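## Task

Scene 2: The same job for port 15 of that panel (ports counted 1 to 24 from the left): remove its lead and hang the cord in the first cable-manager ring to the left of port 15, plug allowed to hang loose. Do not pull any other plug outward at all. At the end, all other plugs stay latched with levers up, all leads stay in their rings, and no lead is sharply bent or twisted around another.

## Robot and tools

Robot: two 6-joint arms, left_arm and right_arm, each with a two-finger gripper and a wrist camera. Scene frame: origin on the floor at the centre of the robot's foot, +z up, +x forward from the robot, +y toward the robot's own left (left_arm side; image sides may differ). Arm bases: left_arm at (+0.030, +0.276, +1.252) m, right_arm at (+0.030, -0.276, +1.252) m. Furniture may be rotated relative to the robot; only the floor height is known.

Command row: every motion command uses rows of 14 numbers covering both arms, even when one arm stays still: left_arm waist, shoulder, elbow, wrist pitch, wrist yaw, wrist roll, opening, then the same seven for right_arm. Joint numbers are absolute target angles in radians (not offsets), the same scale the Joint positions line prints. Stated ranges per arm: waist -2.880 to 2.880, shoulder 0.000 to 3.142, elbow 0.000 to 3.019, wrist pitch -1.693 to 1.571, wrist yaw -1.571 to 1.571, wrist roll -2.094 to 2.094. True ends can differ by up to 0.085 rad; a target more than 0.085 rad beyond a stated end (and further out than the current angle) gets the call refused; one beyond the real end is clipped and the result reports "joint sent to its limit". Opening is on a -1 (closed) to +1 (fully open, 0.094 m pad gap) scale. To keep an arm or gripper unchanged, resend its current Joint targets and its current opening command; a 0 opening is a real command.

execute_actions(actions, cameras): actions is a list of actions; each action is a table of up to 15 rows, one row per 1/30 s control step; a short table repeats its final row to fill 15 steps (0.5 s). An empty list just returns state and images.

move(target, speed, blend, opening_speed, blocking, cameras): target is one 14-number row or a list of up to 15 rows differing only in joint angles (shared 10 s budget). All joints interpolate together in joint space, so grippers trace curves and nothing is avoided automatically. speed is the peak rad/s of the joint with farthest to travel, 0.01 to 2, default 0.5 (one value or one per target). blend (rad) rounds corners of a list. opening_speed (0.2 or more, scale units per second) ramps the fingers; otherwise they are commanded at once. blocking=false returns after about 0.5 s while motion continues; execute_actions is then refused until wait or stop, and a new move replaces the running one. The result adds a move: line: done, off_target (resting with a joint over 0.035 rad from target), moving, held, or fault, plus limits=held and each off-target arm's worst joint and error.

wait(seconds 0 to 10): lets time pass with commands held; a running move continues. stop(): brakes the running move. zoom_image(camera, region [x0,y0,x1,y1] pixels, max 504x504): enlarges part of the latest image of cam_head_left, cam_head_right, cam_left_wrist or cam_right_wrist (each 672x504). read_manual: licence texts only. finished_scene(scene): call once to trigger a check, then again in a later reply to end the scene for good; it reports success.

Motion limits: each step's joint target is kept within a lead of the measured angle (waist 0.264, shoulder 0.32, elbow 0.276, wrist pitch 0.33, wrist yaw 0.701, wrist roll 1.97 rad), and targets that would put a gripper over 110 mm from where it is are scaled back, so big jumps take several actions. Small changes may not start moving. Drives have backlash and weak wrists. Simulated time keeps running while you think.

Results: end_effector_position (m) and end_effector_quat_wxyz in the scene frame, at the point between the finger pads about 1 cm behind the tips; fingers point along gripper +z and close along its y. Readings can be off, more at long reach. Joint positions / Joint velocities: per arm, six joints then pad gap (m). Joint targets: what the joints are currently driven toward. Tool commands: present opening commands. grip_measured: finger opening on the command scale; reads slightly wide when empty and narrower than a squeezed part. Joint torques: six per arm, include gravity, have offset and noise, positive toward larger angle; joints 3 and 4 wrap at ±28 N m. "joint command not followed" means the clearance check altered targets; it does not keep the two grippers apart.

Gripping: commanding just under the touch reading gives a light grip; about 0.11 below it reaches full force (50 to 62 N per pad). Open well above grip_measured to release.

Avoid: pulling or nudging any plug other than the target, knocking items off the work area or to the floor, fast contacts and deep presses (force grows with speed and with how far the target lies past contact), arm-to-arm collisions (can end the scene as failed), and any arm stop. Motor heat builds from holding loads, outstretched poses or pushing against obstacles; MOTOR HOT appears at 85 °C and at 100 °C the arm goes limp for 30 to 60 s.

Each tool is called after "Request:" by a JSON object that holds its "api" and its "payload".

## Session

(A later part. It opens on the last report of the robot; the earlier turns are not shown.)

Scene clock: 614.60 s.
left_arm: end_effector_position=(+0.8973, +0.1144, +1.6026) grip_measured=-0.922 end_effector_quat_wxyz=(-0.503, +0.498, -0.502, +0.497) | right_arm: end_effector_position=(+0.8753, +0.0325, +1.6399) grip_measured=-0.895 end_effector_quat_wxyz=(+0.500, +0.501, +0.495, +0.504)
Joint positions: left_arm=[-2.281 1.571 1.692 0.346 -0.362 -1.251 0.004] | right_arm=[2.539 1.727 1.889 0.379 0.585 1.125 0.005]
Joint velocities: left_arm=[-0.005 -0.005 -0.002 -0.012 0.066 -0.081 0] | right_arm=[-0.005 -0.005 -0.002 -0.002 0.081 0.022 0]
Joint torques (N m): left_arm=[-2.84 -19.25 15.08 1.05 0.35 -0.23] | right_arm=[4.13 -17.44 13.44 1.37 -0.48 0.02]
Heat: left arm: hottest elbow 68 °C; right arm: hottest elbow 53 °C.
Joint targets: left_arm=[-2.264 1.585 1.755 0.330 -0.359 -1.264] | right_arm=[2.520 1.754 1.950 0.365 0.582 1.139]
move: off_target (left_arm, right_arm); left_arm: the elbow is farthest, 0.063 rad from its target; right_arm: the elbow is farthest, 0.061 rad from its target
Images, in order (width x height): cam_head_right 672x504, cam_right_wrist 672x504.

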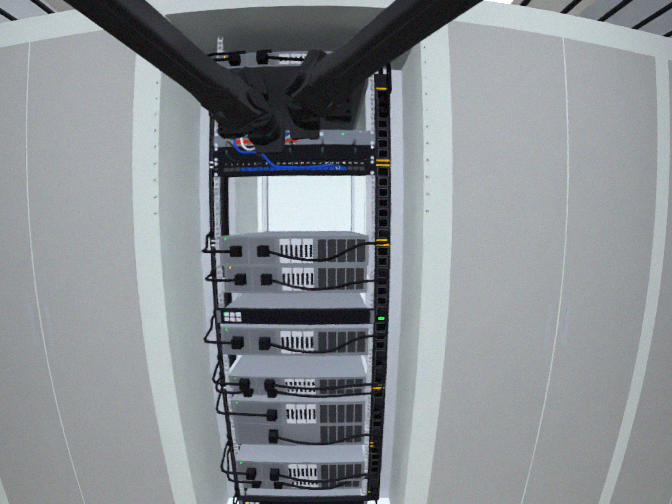

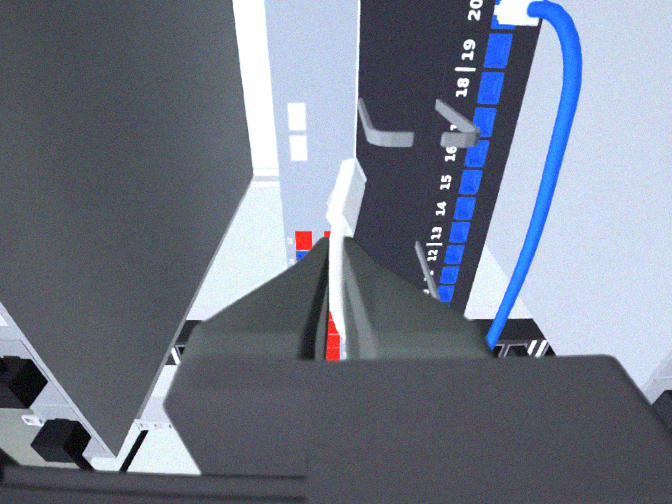

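Request:
{"api": "move", "payload": {"target": [-2.264,1.58,1.76,0.335,-0.359,-1.264,-1,2.505,1.80,1.948,0.395,0.571,1.15,-1], "speed": 0.2, "cameras": ["cam_right_wrist","cam_left_wrist"]}}

Scene clock: 671.20 s.
left_arm: end_effector_position=(+0.8993, +0.1211, +1.6004) grip_measured=-0.922 end_effector_quat_wxyz=(-0.505, +0.500, -0.502, +0.493) | right_arm: end_effector_position=(+0.8863, +0.0331, +1.6154) grip_measured=-0.897 end_effector_quat_wxyz=(+0.499, +0.504, +0.499, +0.497)
Joint positions: left_arm=[-2.27 1.571 1.692 0.345 -0.362 -1.251 0.004] | right_arm=[2.517 1.761 1.898 0.382 0.578 1.139 0.005]
Joint velocities: left_arm=[-0.015 -0.005 -0.007 0.007 0.066 -0.022 0] | right_arm=[-0.015 -0.005 0.017 -0.017 -0.037 0.037 0]
Joint torques (N m): left_arm=[-3.78 -19.84 15.49 1.21 0.33 -0.23] | right_arm=[4.78 -16.62 12.52 2.3 -0.61 -0.03]
Heat: left arm: hottest elbow 69 °C; right arm: hottest elbow 55 °C.
Joint targets: left_arm=[-2.263 1.580 1.760 0.333 -0.359 -1.264] | right_arm=[2.505 1.800 1.949 0.394 0.570 1.150]
move: off_target (left_arm, right_arm); left_arm: the elbow is farthest, 0.068 rad from its target; right_arm: the elbow is farthest, 0.050 rad from its target
Images, in order (width x height): cam_left_wrist 672x504, cam_right_wrist 672x504.

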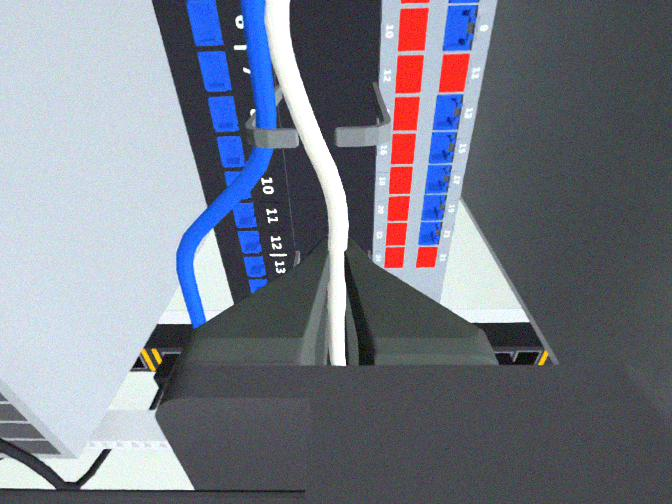

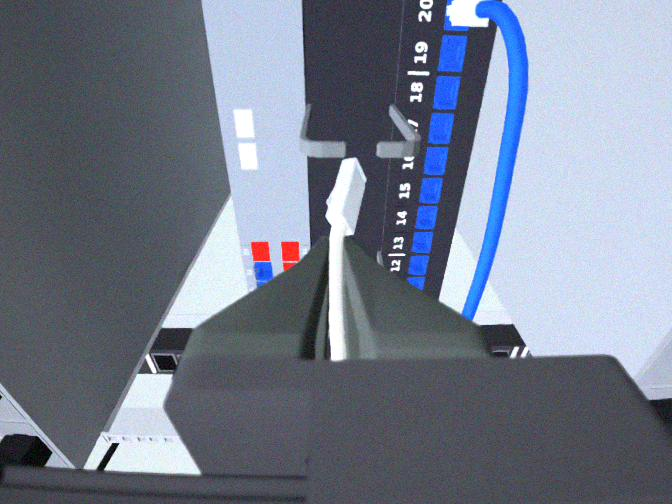

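Request:
{"api": "move", "payload": {"target": [-2.25,1.645,1.875,0.285,-0.345,-1.27,-1,2.478,1.885,2.11,0.31,0.548,1.165,-1], "speed": 0.15}}

Request:
{"api": "zoom_image", "payload": {"camera": "cam_head_right", "region": [220, 110, 400, 190]}}

Request:
{"api": "zoom_image", "payload": {"camera": "cam_head_left", "region": [220, 110, 400, 190]}}

Scene clock: 681.80 s.
left_arm: end_effector_position=(+0.9231, +0.1191, +1.6037) grip_measured=-0.922 end_effector_quat_wxyz=(-0.507, +0.500, -0.502, +0.491) | right_arm: end_effector_position=(+0.9168, +0.0354, +1.6238) grip_measured=-0.897 end_effector_quat_wxyz=(+0.502, +0.504, +0.489, +0.505)
Joint positions: left_arm=[-2.261 1.631 1.798 0.299 -0.356 -1.251 0.004] | right_arm=[2.497 1.842 2.053 0.329 0.555 1.153 0.005]
Joint velocities: left_arm=[-0.005 -0.005 0.017 -0.017 0.037 0.037 0.001] | right_arm=[-0.005 0.005 -0.007 0.017 0.007 0.022 0]
Joint torques (N m): left_arm=[-3.49 -20.19 16.31 1.24 0.6 -0.27] | right_arm=[4.54 -17.08 12.98 1.18 -0.57 -0.03]
Heat: left arm: hottest elbow 70 °C; right arm: hottest elbow 57 °C.
Joint targets: left_arm=[-2.251 1.646 1.875 0.286 -0.345 -1.270] | right_arm=[2.478 1.885 2.110 0.310 0.548 1.166]
move: off_target (left_arm, right_arm); left_arm: the elbow is farthest, 0.077 rad from its target; right_arm: the elbow is farthest, 0.057 rad from its target

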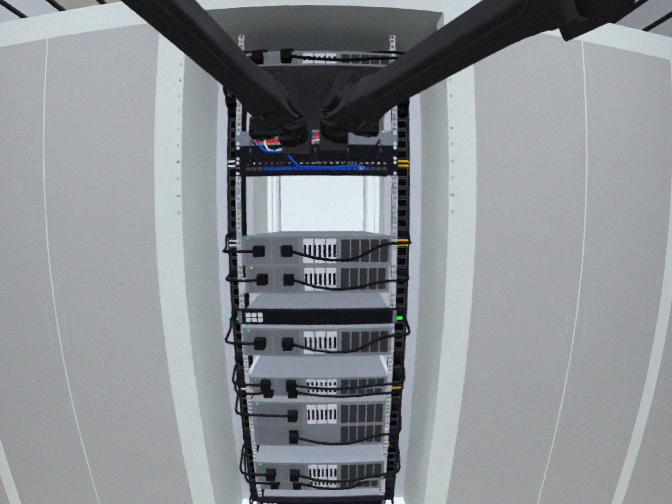

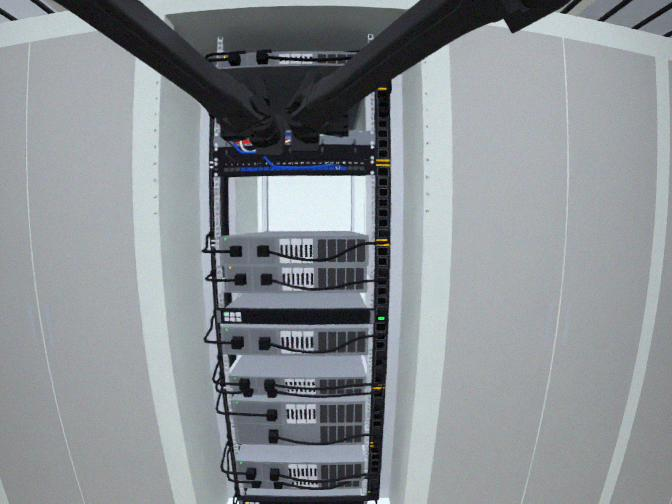

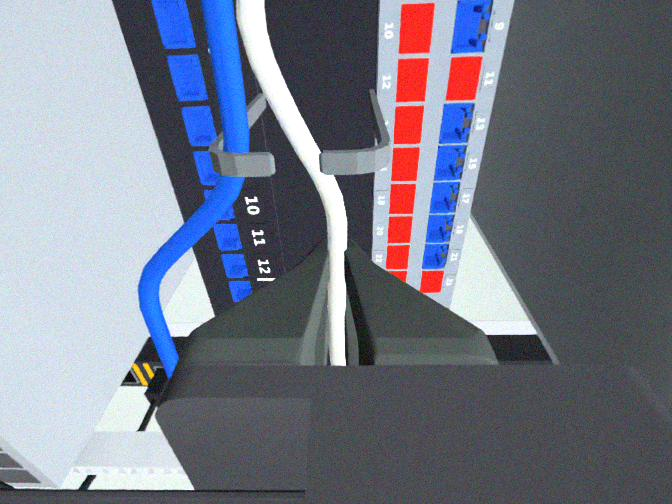

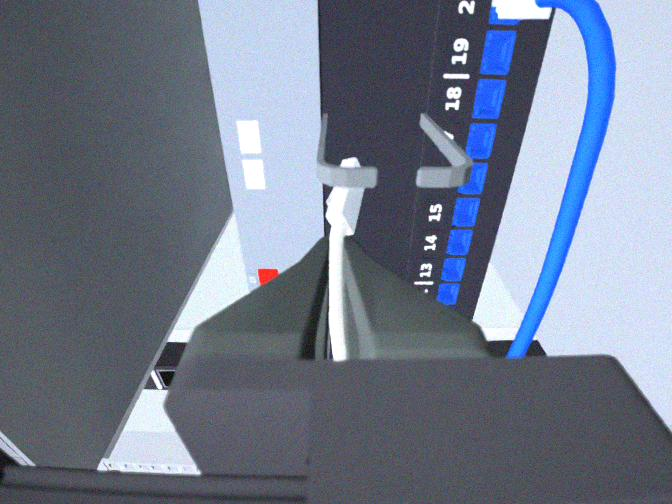

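Scaled by 2.800 from the camera's 672x504 image, which has a finer 960x720 frame.

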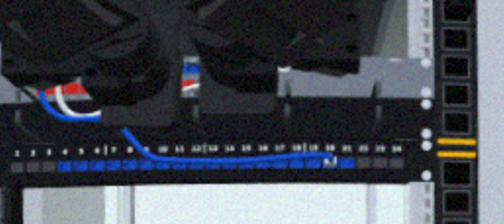

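Scaled by 2.800 from the camera's 672x504 image, which has a finer 960x720 frame.

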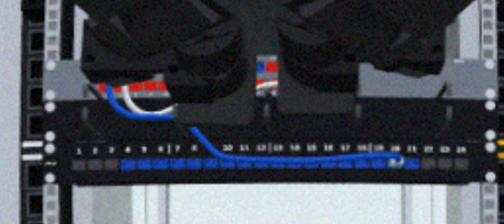

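Request:
{"api": "move", "payload": {"target": [-2.245,1.645,1.88,0.285,-0.345,-1.27,-1,2.475,1.91,2.1,0.306,0.548,1.165,-1], "speed": 0.15, "cameras": ["cam_head_left","cam_right_wrist"]}}

Request:
{"api": "zoom_image", "payload": {"camera": "cam_head_left", "region": [280, 120, 360, 170]}}

Scene clock: 698.63 s.
left_arm: end_effector_position=(+0.9239, +0.1195, +1.6084) grip_measured=-0.922 end_effector_quat_wxyz=(-0.508, +0.498, -0.500, +0.494) | right_arm: end_effector_position=(+0.9201, +0.0378, +1.6101) grip_measured=-0.897 end_effector_quat_wxyz=(+0.501, +0.505, +0.494, +0.500)
Joint positions: left_arm=[-2.261 1.631 1.806 0.299 -0.351 -1.251 0.004] | right_arm=[2.491 1.857 2.053 0.329 0.555 1.156 0.005]
Joint velocities: left_arm=[0.005 -0.005 0.007 0.007 -0.007 -0.051 0] | right_arm=[-0.015 0.005 0.007 -0.007 -0.022 -0.051 0]
Joint torques (N m): left_arm=[-2.73 -20.01 16.16 1.24 0.45 -0.28] | right_arm=[5.13 -16.32 12.42 0.9 -0.58 -0.05]
Heat: left arm: hottest elbow 68 °C; right arm: hottest elbow 60 °C.
Joint targets: left_arm=[-2.246 1.645 1.880 0.285 -0.344 -1.270] | right_arm=[2.474 1.910 2.100 0.306 0.548 1.165]
move: off_target (left_arm, right_arm); left_arm: the elbow is farthest, 0.074 rad from its target; right_arm: the shoulder is farthest, 0.053 rad from its target
Images, in order (width x height): cam_head_left 672x504, cam_right_wrist 672x504.

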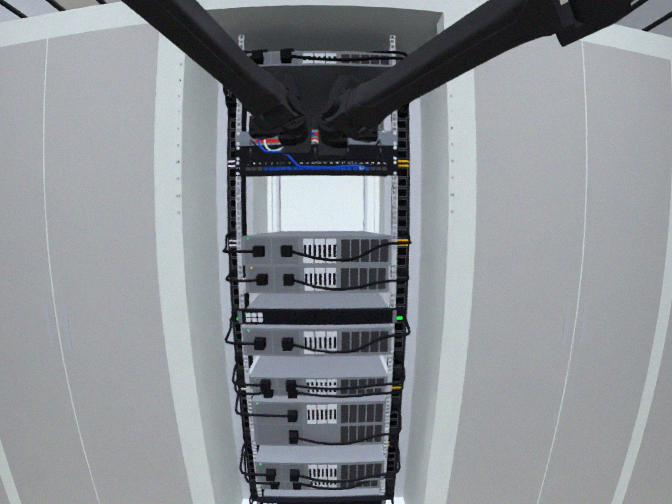

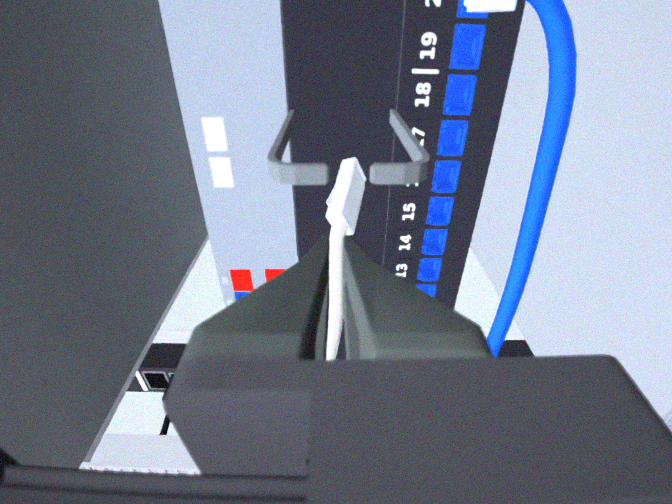

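Scaled by 6.300 from the camera's 672x504 image, which has a finer 960x720 frame.

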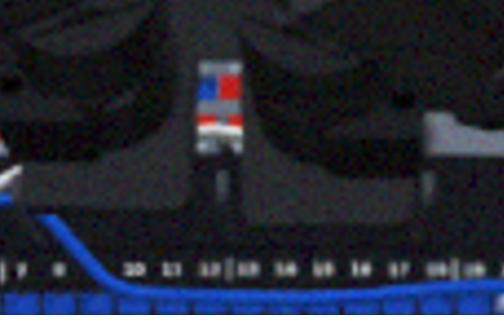

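Request:
{"api": "move", "payload": {"target": [-2.214,1.70,1.98,0.228,-0.307,-1.28,-1,2.45,1.99,2.265,0.217,0.522,1.175,-1], "speed": 0.12}}

Request:
{"api": "zoom_image", "payload": {"camera": "cam_head_left", "region": [280, 120, 360, 170]}}

Request:
{"api": "zoom_image", "payload": {"camera": "cam_head_right", "region": [250, 120, 330, 170]}}

Scene clock: 735.40 s.
left_arm: end_effector_position=(+0.9404, +0.1115, +1.6055) grip_measured=-0.927 end_effector_quat_wxyz=(-0.491, +0.490, -0.514, +0.504) | right_arm: end_effector_position=(+0.9355, +0.0509, +1.6230) grip_measured=-0.897 end_effector_quat_wxyz=(+0.493, +0.499, +0.501, +0.508)
Joint positions: left_arm=[-2.25 1.672 1.881 0.234 -0.299 -1.269 0.003] | right_arm=[2.496 1.914 2.186 0.238 0.533 1.164 0.005]
Joint velocities: left_arm=[-0.024 -0.005 -0.007 0.002 -0.037 0.022 0] | right_arm=[-0.005 -0.005 0.002 0.022 0.066 0.022 0]
Joint torques (N m): left_arm=[-2.02 -19.55 18.22 1.47 0.15 -0.18] | right_arm=[1.79 -15.68 14.87 1.05 -0.76 -0.02]
Heat: left arm: hottest elbow 74 °C; right arm: hottest elbow 62 °C.
Joint targets: left_arm=[-2.213 1.700 1.980 0.227 -0.301 -1.280] | right_arm=[2.450 1.991 2.265 0.218 0.522 1.175]
move: off_target (left_arm, right_arm); left_arm: the elbow is farthest, 0.099 rad from its target; right_arm: the elbow is farthest, 0.079 rad from its target

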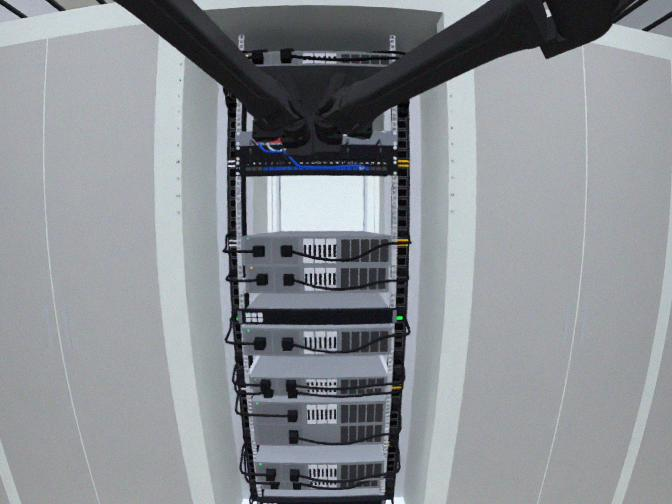

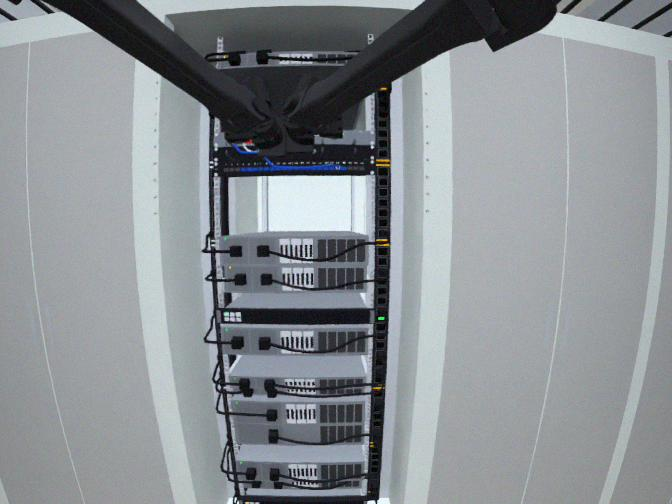

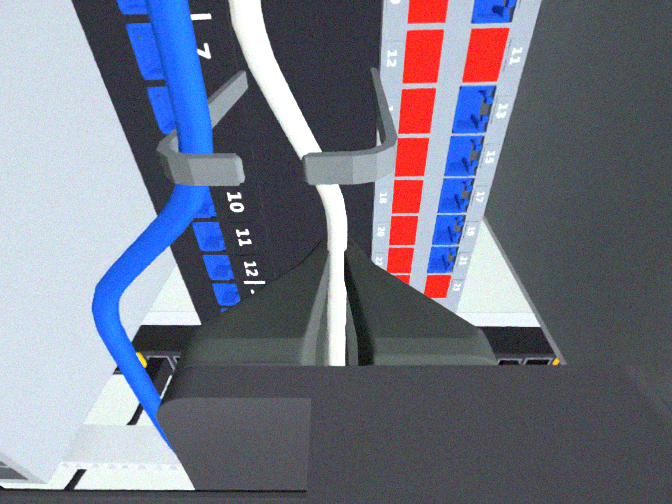

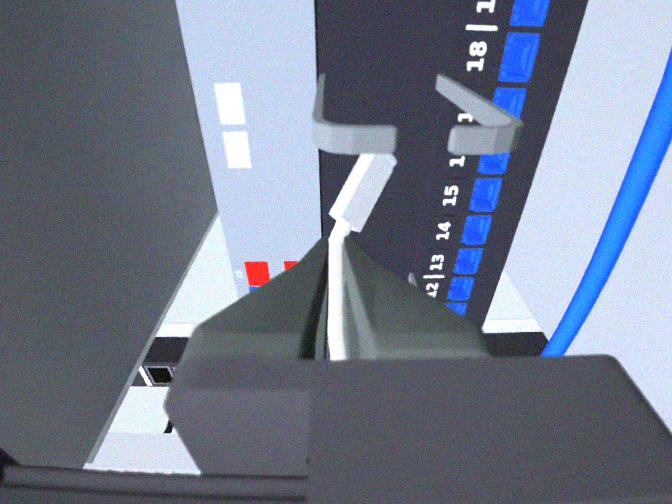

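Scaled by 6.300 from the camera's 672x504 image, which has a finer 960x720 frame.

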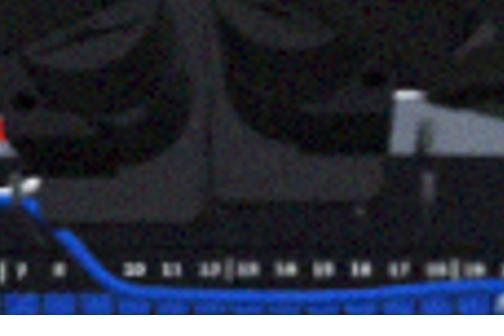

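Scaled by 6.300 from the camera's 672x504 image, which has a finer 960x720 frame.

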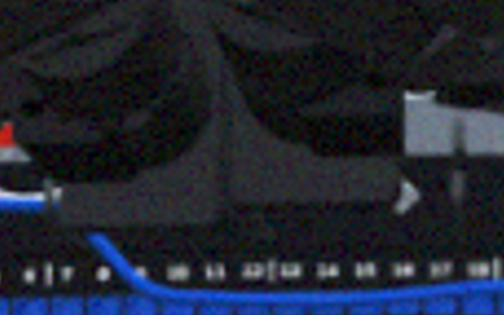

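Request:
{"api": "move", "payload": {"target": [-2.18,1.70,1.98,0.228,-0.307,-1.28,-1,2.42,2.015,2.265,0.21,0.522,1.175,-1], "speed": 0.12}}

Request:
{"api": "zoom_image", "payload": {"camera": "cam_head_left", "region": [280, 120, 360, 170]}}

Request:
{"api": "zoom_image", "payload": {"camera": "cam_head_right", "region": [250, 120, 330, 170]}}

Scene clock: 744.60 s.
left_arm: end_effector_position=(+0.9406, +0.1118, +1.6054) grip_measured=-0.929 end_effector_quat_wxyz=(-0.490, +0.490, -0.513, +0.507) | right_arm: end_effector_position=(+0.9358, +0.0512, +1.6228) grip_measured=-0.897 end_effector_quat_wxyz=(+0.493, +0.499, +0.501, +0.507)
Joint positions: left_arm=[-2.249 1.672 1.881 0.234 -0.294 -1.275 0.003] | right_arm=[2.496 1.916 2.19 0.235 0.533 1.164 0.005]
Joint velocities: left_arm=[-0.024 -0.005 -0.012 0.002 -0.066 -0.081 0] | right_arm=[0.005 -0.005 -0.017 0.007 -0.007 -0.037 0]
Joint torques (N m): left_arm=[0.44 -19.49 18.17 1.48 -0.27 -0.16] | right_arm=[0.56 -13.16 14.43 0.92 -0.73 0.06]
Heat: left arm: hottest elbow 73 °C; right arm: hottest elbow 60 °C.
Joint targets: left_arm=[-2.182 1.699 1.979 0.228 -0.307 -1.280] | right_arm=[2.420 2.014 2.265 0.210 0.522 1.174]
move: off_target (left_arm, right_arm); left_arm: the elbow is farthest, 0.099 rad from its target; right_arm: the shoulder is farthest, 0.099 rad from its target

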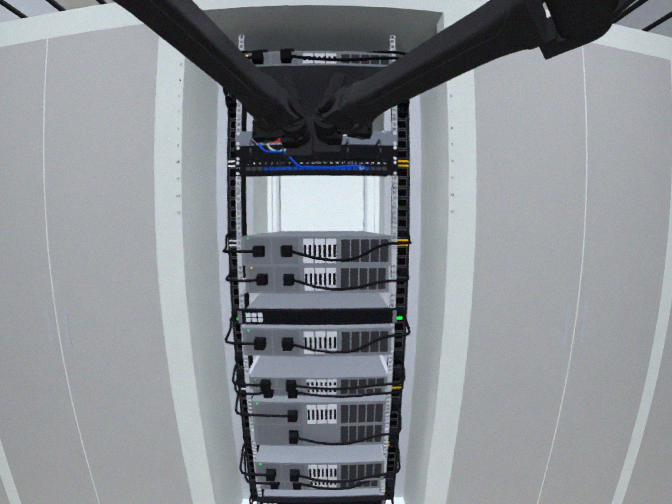

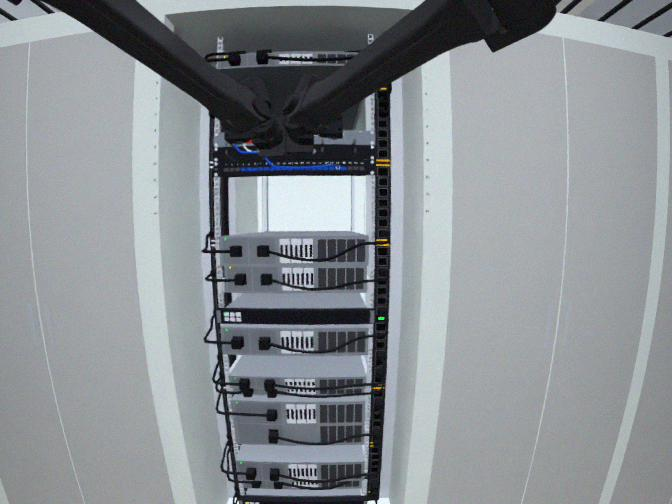

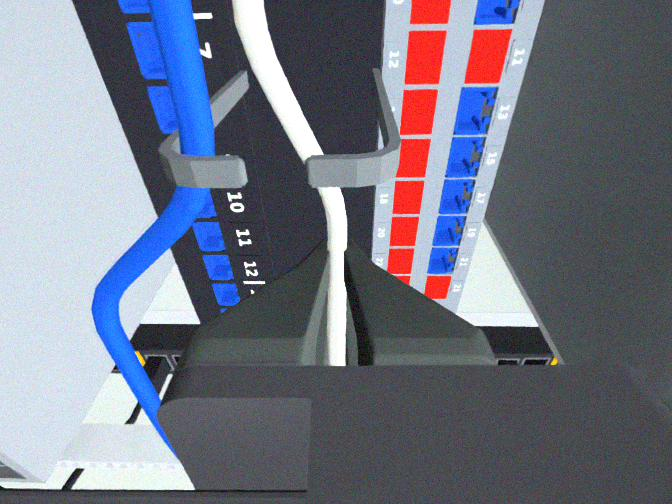

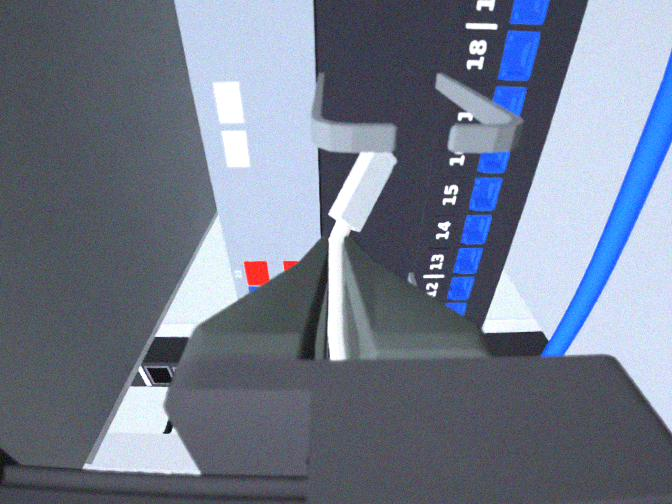

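Scaled by 6.300 from the camera's 672x504 image, which has a finer 960x720 frame.

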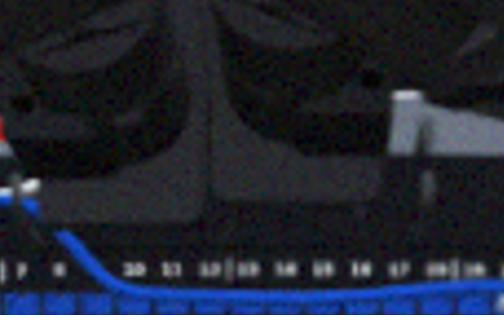

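Scaled by 6.300 from the camera's 672x504 image, which has a finer 960x720 frame.

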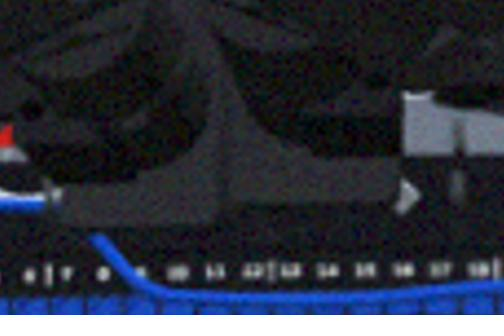

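Request:
{"api": "move", "payload": {"target": [[-2.15,1.70,1.98,0.228,-0.307,-1.28,-1,2.40,1.95,2.2,0.24,0.522,1.175,-1],[-2.15,1.70,1.98,0.228,-0.307,-1.28,-1,2.37,1.95,2.2,0.24,0.522,1.175,-1]], "speed": 0.12, "cameras": ["cam_right_wrist","cam_left_wrist"]}}

Scene clock: 761.13 s.
left_arm: end_effector_position=(+0.9409, +0.1121, +1.6054) grip_measured=-0.929 end_effector_quat_wxyz=(-0.489, +0.489, -0.514, +0.508) | right_arm: end_effector_position=(+0.9363, +0.0513, +1.6225) grip_measured=-0.897 end_effector_quat_wxyz=(+0.492, +0.497, +0.502, +0.509)
Joint positions: left_arm=[-2.247 1.672 1.881 0.234 -0.29 -1.277 0.003] | right_arm=[2.494 1.916 2.19 0.234 0.527 1.165 0.005]
Joint velocities: left_arm=[0.005 0.005 -0.002 -0.007 -0.022 -0.007 -0.001] | right_arm=[-0.005 -0.005 0.007 0.017 0.022 -0.066 0]
Joint torques (N m): left_arm=[1.67 -19.78 18.18 1.5 -0.5 -0.14] | right_arm=[-2.26 -19.49 10.02 2.07 -0.44 -0.05]
Heat: left arm: hottest elbow 70 °C; right arm: hottest elbow 65 °C.
Joint targets: left_arm=[-2.159 1.700 1.980 0.228 -0.307 -1.280] | right_arm=[2.381 1.951 2.200 0.239 0.522 1.175]
move: off_target (left_arm, right_arm); left_arm: the elbow is farthest, 0.099 rad from its target; right_arm: the waist is farthest, 0.124 rad from its target
Images, in order (width x height): cam_left_wrist 672x504, cam_right_wrist 672x504.

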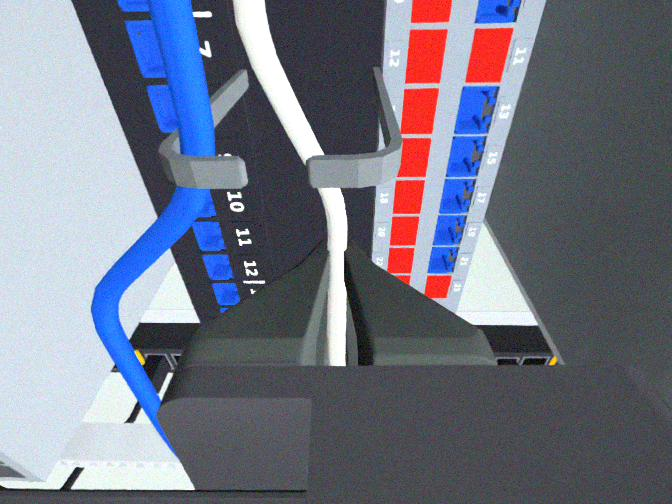

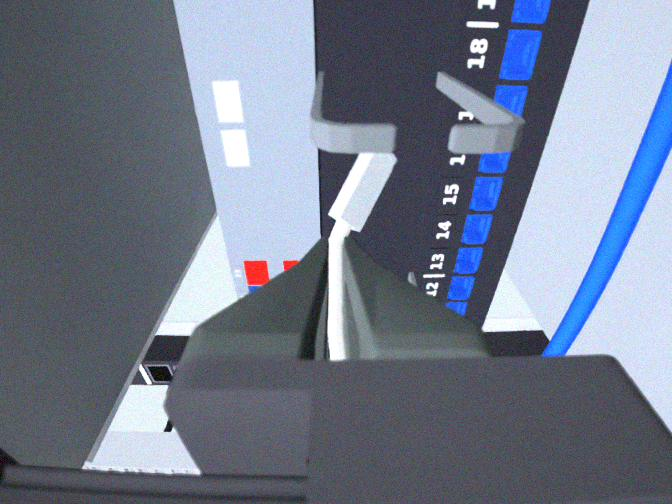

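Request:
{"api": "move", "payload": {"target": [-2.23,1.71,1.98,0.22,-0.307,-1.28,-1,2.46,2.0,2.24,0.17,0.522,1.175,-1], "speed": 0.12}}

Request:
{"api": "zoom_image", "payload": {"camera": "cam_head_left", "region": [280, 120, 360, 170]}}

Request:
{"api": "zoom_image", "payload": {"camera": "cam_left_wrist", "region": [240, 60, 440, 400]}}

Scene clock: 776.10 s.
left_arm: end_effector_position=(+0.9413, +0.1115, +1.6040) grip_measured=-0.929 end_effector_quat_wxyz=(-0.487, +0.490, -0.515, +0.507) | right_arm: end_effector_position=(+0.9359, +0.0532, +1.6211) grip_measured=-0.897 end_effector_quat_wxyz=(+0.486, +0.499, +0.509, +0.506)
Joint positions: left_arm=[-2.247 1.674 1.882 0.229 -0.29 -1.278 0.003] | right_arm=[2.496 1.914 2.194 0.206 0.527 1.173 0.005]
Joint velocities: left_arm=[0.005 -0.015 -0.002 -0.022 0.066 0.022 0.001] | right_arm=[0.005 -0.005 -0.002 -0.002 0.007 0.007 0]
Joint torques (N m): left_arm=[-2.32 -18.73 18.1 1.42 -0.49 -0.12] | right_arm=[2.37 -14.86 12.66 0.61 -0.44 -0.06]
Heat: left arm: hottest elbow 70 °C; right arm: hottest elbow 62 °C.
Joint targets: left_arm=[-2.219 1.711 1.980 0.221 -0.307 -1.281] | right_arm=[2.451 1.999 2.241 0.171 0.522 1.175]
move: off_target (left_arm, right_arm); left_arm: the elbow is farthest, 0.098 rad from its target; right_arm: the shoulder is farthest, 0.086 rad from its target

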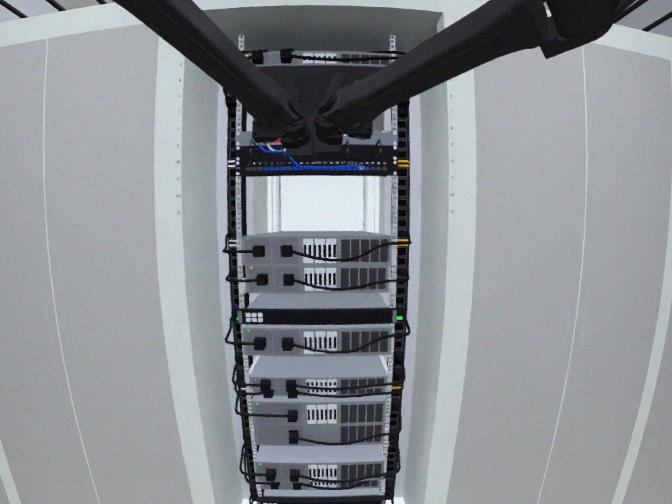

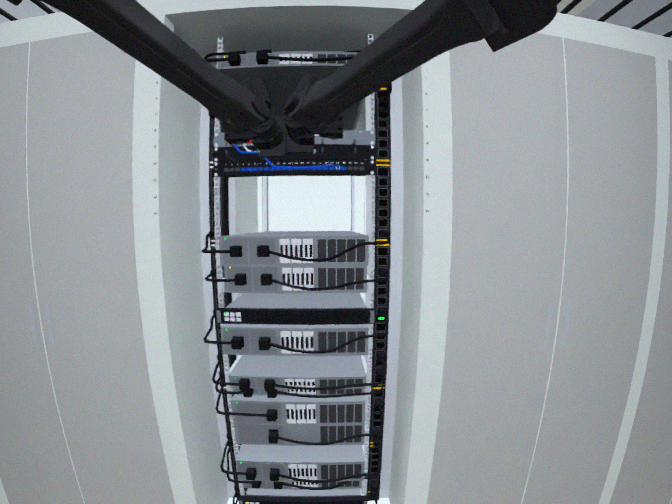

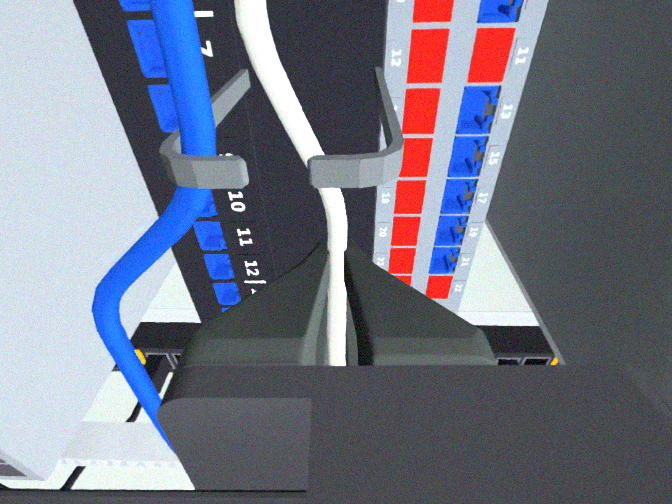

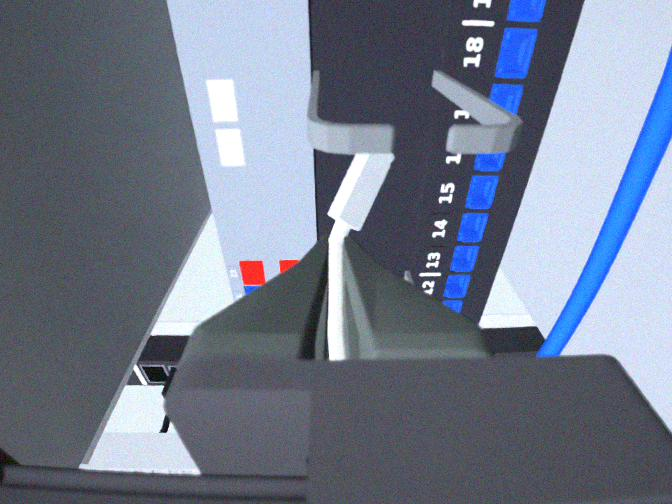

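Scaled by 6.300 from the camera's 672x504 image, which has a finer 960x720 frame.

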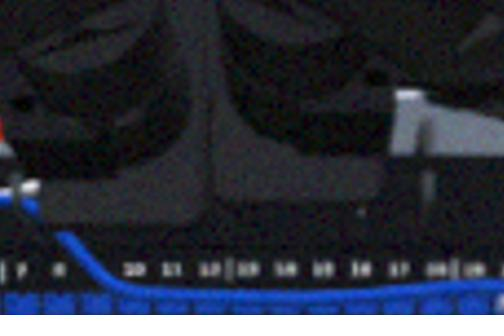

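Scaled by 1.482 from the camera's 672x504 image, which has a finer 960x720 frame.

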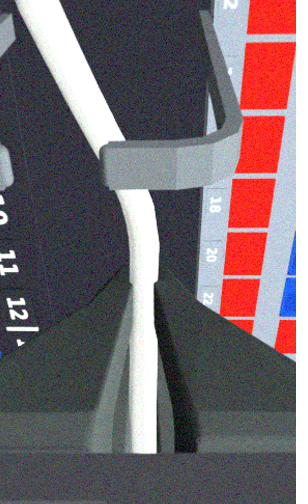

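Request:
{"api": "move", "payload": {"target": [-2.235,1.71,1.98,0.22,-0.307,-1.28,-0.84,2.43,2.01,2.24,0.17,0.522,1.175,-1], "speed": 0.12, "opening_speed": 0.3}}

Request:
{"api": "zoom_image", "payload": {"camera": "cam_head_left", "region": [280, 120, 360, 170]}}

Scene clock: 792.63 s.
left_arm: end_effector_position=(+0.9488, +0.1142, +1.6037) grip_measured=-0.844 end_effector_quat_wxyz=(-0.494, +0.497, -0.507, +0.502) | right_arm: end_effector_position=(+0.9395, +0.0546, +1.6156) grip_measured=-0.897 end_effector_quat_wxyz=(+0.485, +0.497, +0.513, +0.505)
Joint positions: left_arm=[-2.246 1.697 1.916 0.229 -0.313 -1.278 0.007] | right_arm=[2.491 1.926 2.206 0.198 0.521 1.173 0.005]
Joint velocities: left_arm=[-0.015 -0.005 -0.007 0.002 0.037 -0.051 0.001] | right_arm=[-0.015 -0.005 -0.002 -0.017 -0.051 0.051 0]
Joint torques (N m): left_arm=[-3.84 -21.36 15.41 1.47 0.09 -0.12] | right_arm=[1.55 -14.86 11.71 0.76 -0.24 -0.1]
Heat: left arm: hottest elbow 74 °C; right arm: hottest elbow 62 °C.
Joint targets: left_arm=[-2.235 1.710 1.981 0.220 -0.315 -1.280] | right_arm=[2.430 2.010 2.239 0.169 0.521 1.174]
move: off_target (left_arm, right_arm); left_arm: the elbow is farthest, 0.064 rad from its target; right_arm: the shoulder is farthest, 0.084 rad from its target

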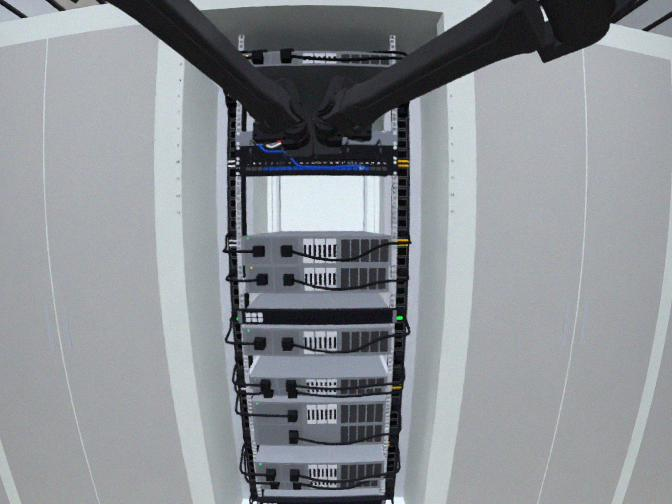

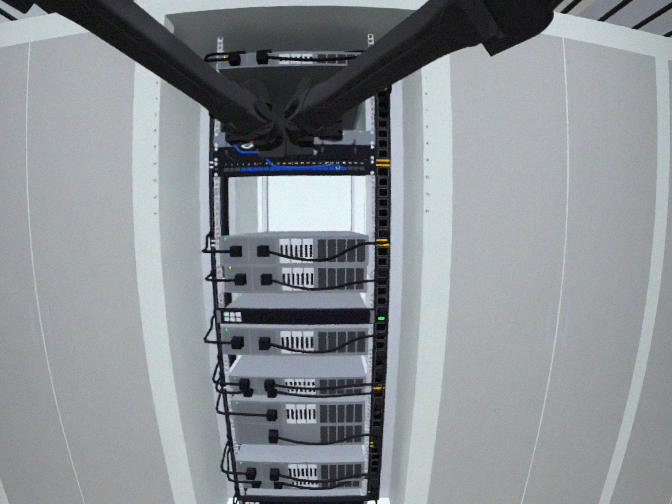

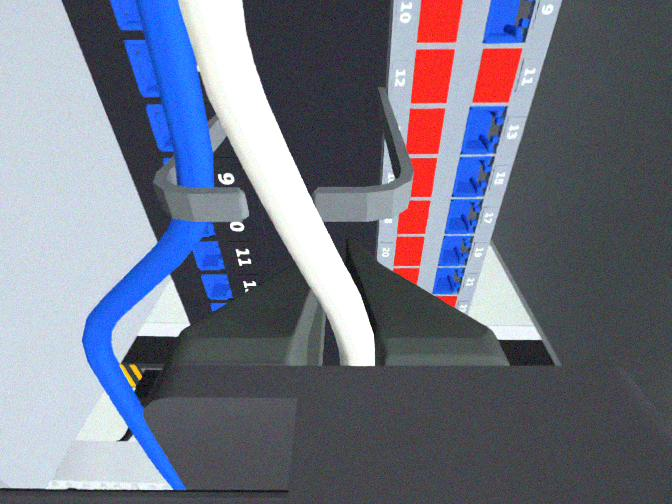

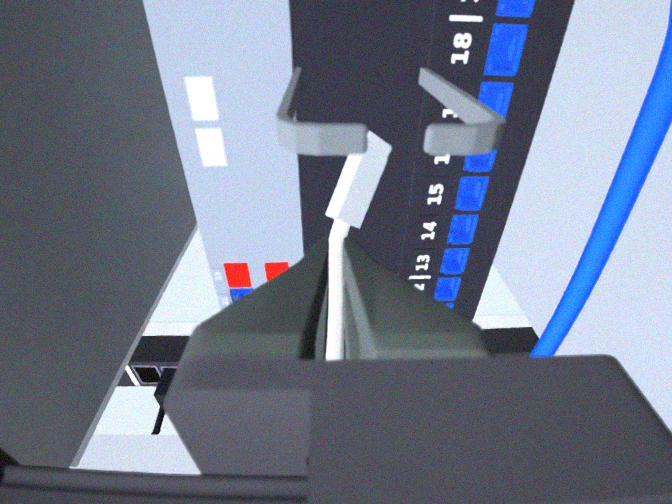

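Scaled by 6.300 from the camera's 672x504 image, which has a finer 960x720 frame.

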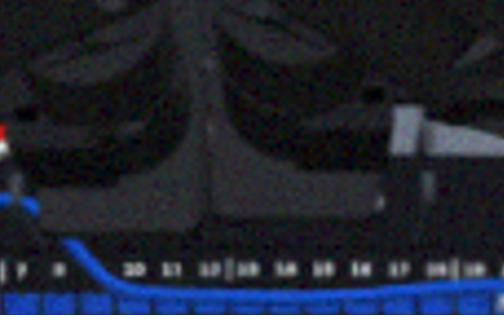

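Request:
{"api": "move", "payload": {"target": [-2.235,1.71,1.98,0.22,-0.307,-1.28,-0.84,2.38,2.03,2.24,0.17,0.522,1.175,-1], "speed": 0.12, "cameras": ["cam_right_wrist","cam_left_wrist"]}}

Scene clock: 799.83 s.
left_arm: end_effector_position=(+0.9529, +0.1107, +1.5866) grip_measured=-0.842 end_effector_quat_wxyz=(-0.491, +0.498, -0.515, +0.496) | right_arm: end_effector_position=(+0.9581, +0.0423, +1.5729) grip_measured=-0.897 end_effector_quat_wxyz=(+0.489, +0.499, +0.526, +0.485)
Joint positions: left_arm=[-2.241 1.716 1.916 0.229 -0.31 -1.277 0.007] | right_arm=[2.445 1.968 2.211 0.197 0.503 1.174 0.005]
Joint velocities: left_arm=[-0.024 0.015 0.002 -0.007 -0.007 0.051 0.001] | right_arm=[0.005 -0.005 0.002 0.007 -0.051 -0.022 -0.001]
Joint torques (N m): left_arm=[-4.31 -23.82 15.27 1.26 0.35 -0.11] | right_arm=[1.08 -16.56 11.52 0.66 0.32 -0.12]
Heat: left arm: hottest elbow 75 °C; right arm: hottest elbow 61 °C.
Joint targets: left_arm=[-2.235 1.709 1.980 0.220 -0.306 -1.279] | right_arm=[2.380 2.030 2.240 0.171 0.515 1.176]
move: off_target (left_arm, right_arm); left_arm: the elbow is farthest, 0.064 rad from its target; right_arm: the waist is farthest, 0.065 rad from its target
Images, in order (width x height): cam_left_wrist 672x504, cam_right_wrist 672x504.

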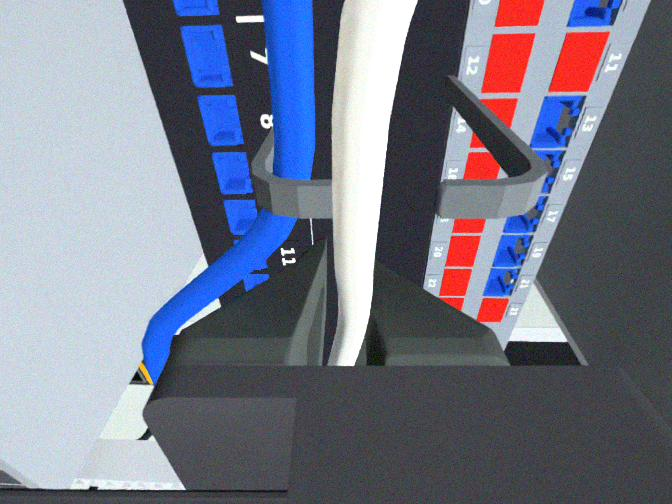

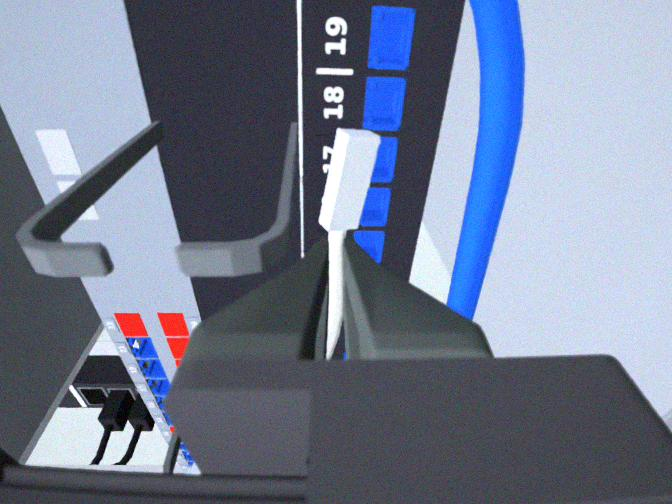

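Request:
{"api": "zoom_image", "payload": {"camera": "cam_head_left", "region": [280, 120, 360, 170]}}

Request:
{"api": "zoom_image", "payload": {"camera": "cam_head_right", "region": [240, 120, 320, 170]}}

This scene's latest camera images include none from cam_head_left. They are from: cam_left_wrist, cam_right_wrist. cam_head_left's image comes with the result of a call that names it in "cameras".

This scene's latest camera images include none from cam_head_right. They are from: cam_left_wrist, cam_right_wrist. cam_head_right's image comes with the result of a call that names it in "cameras".


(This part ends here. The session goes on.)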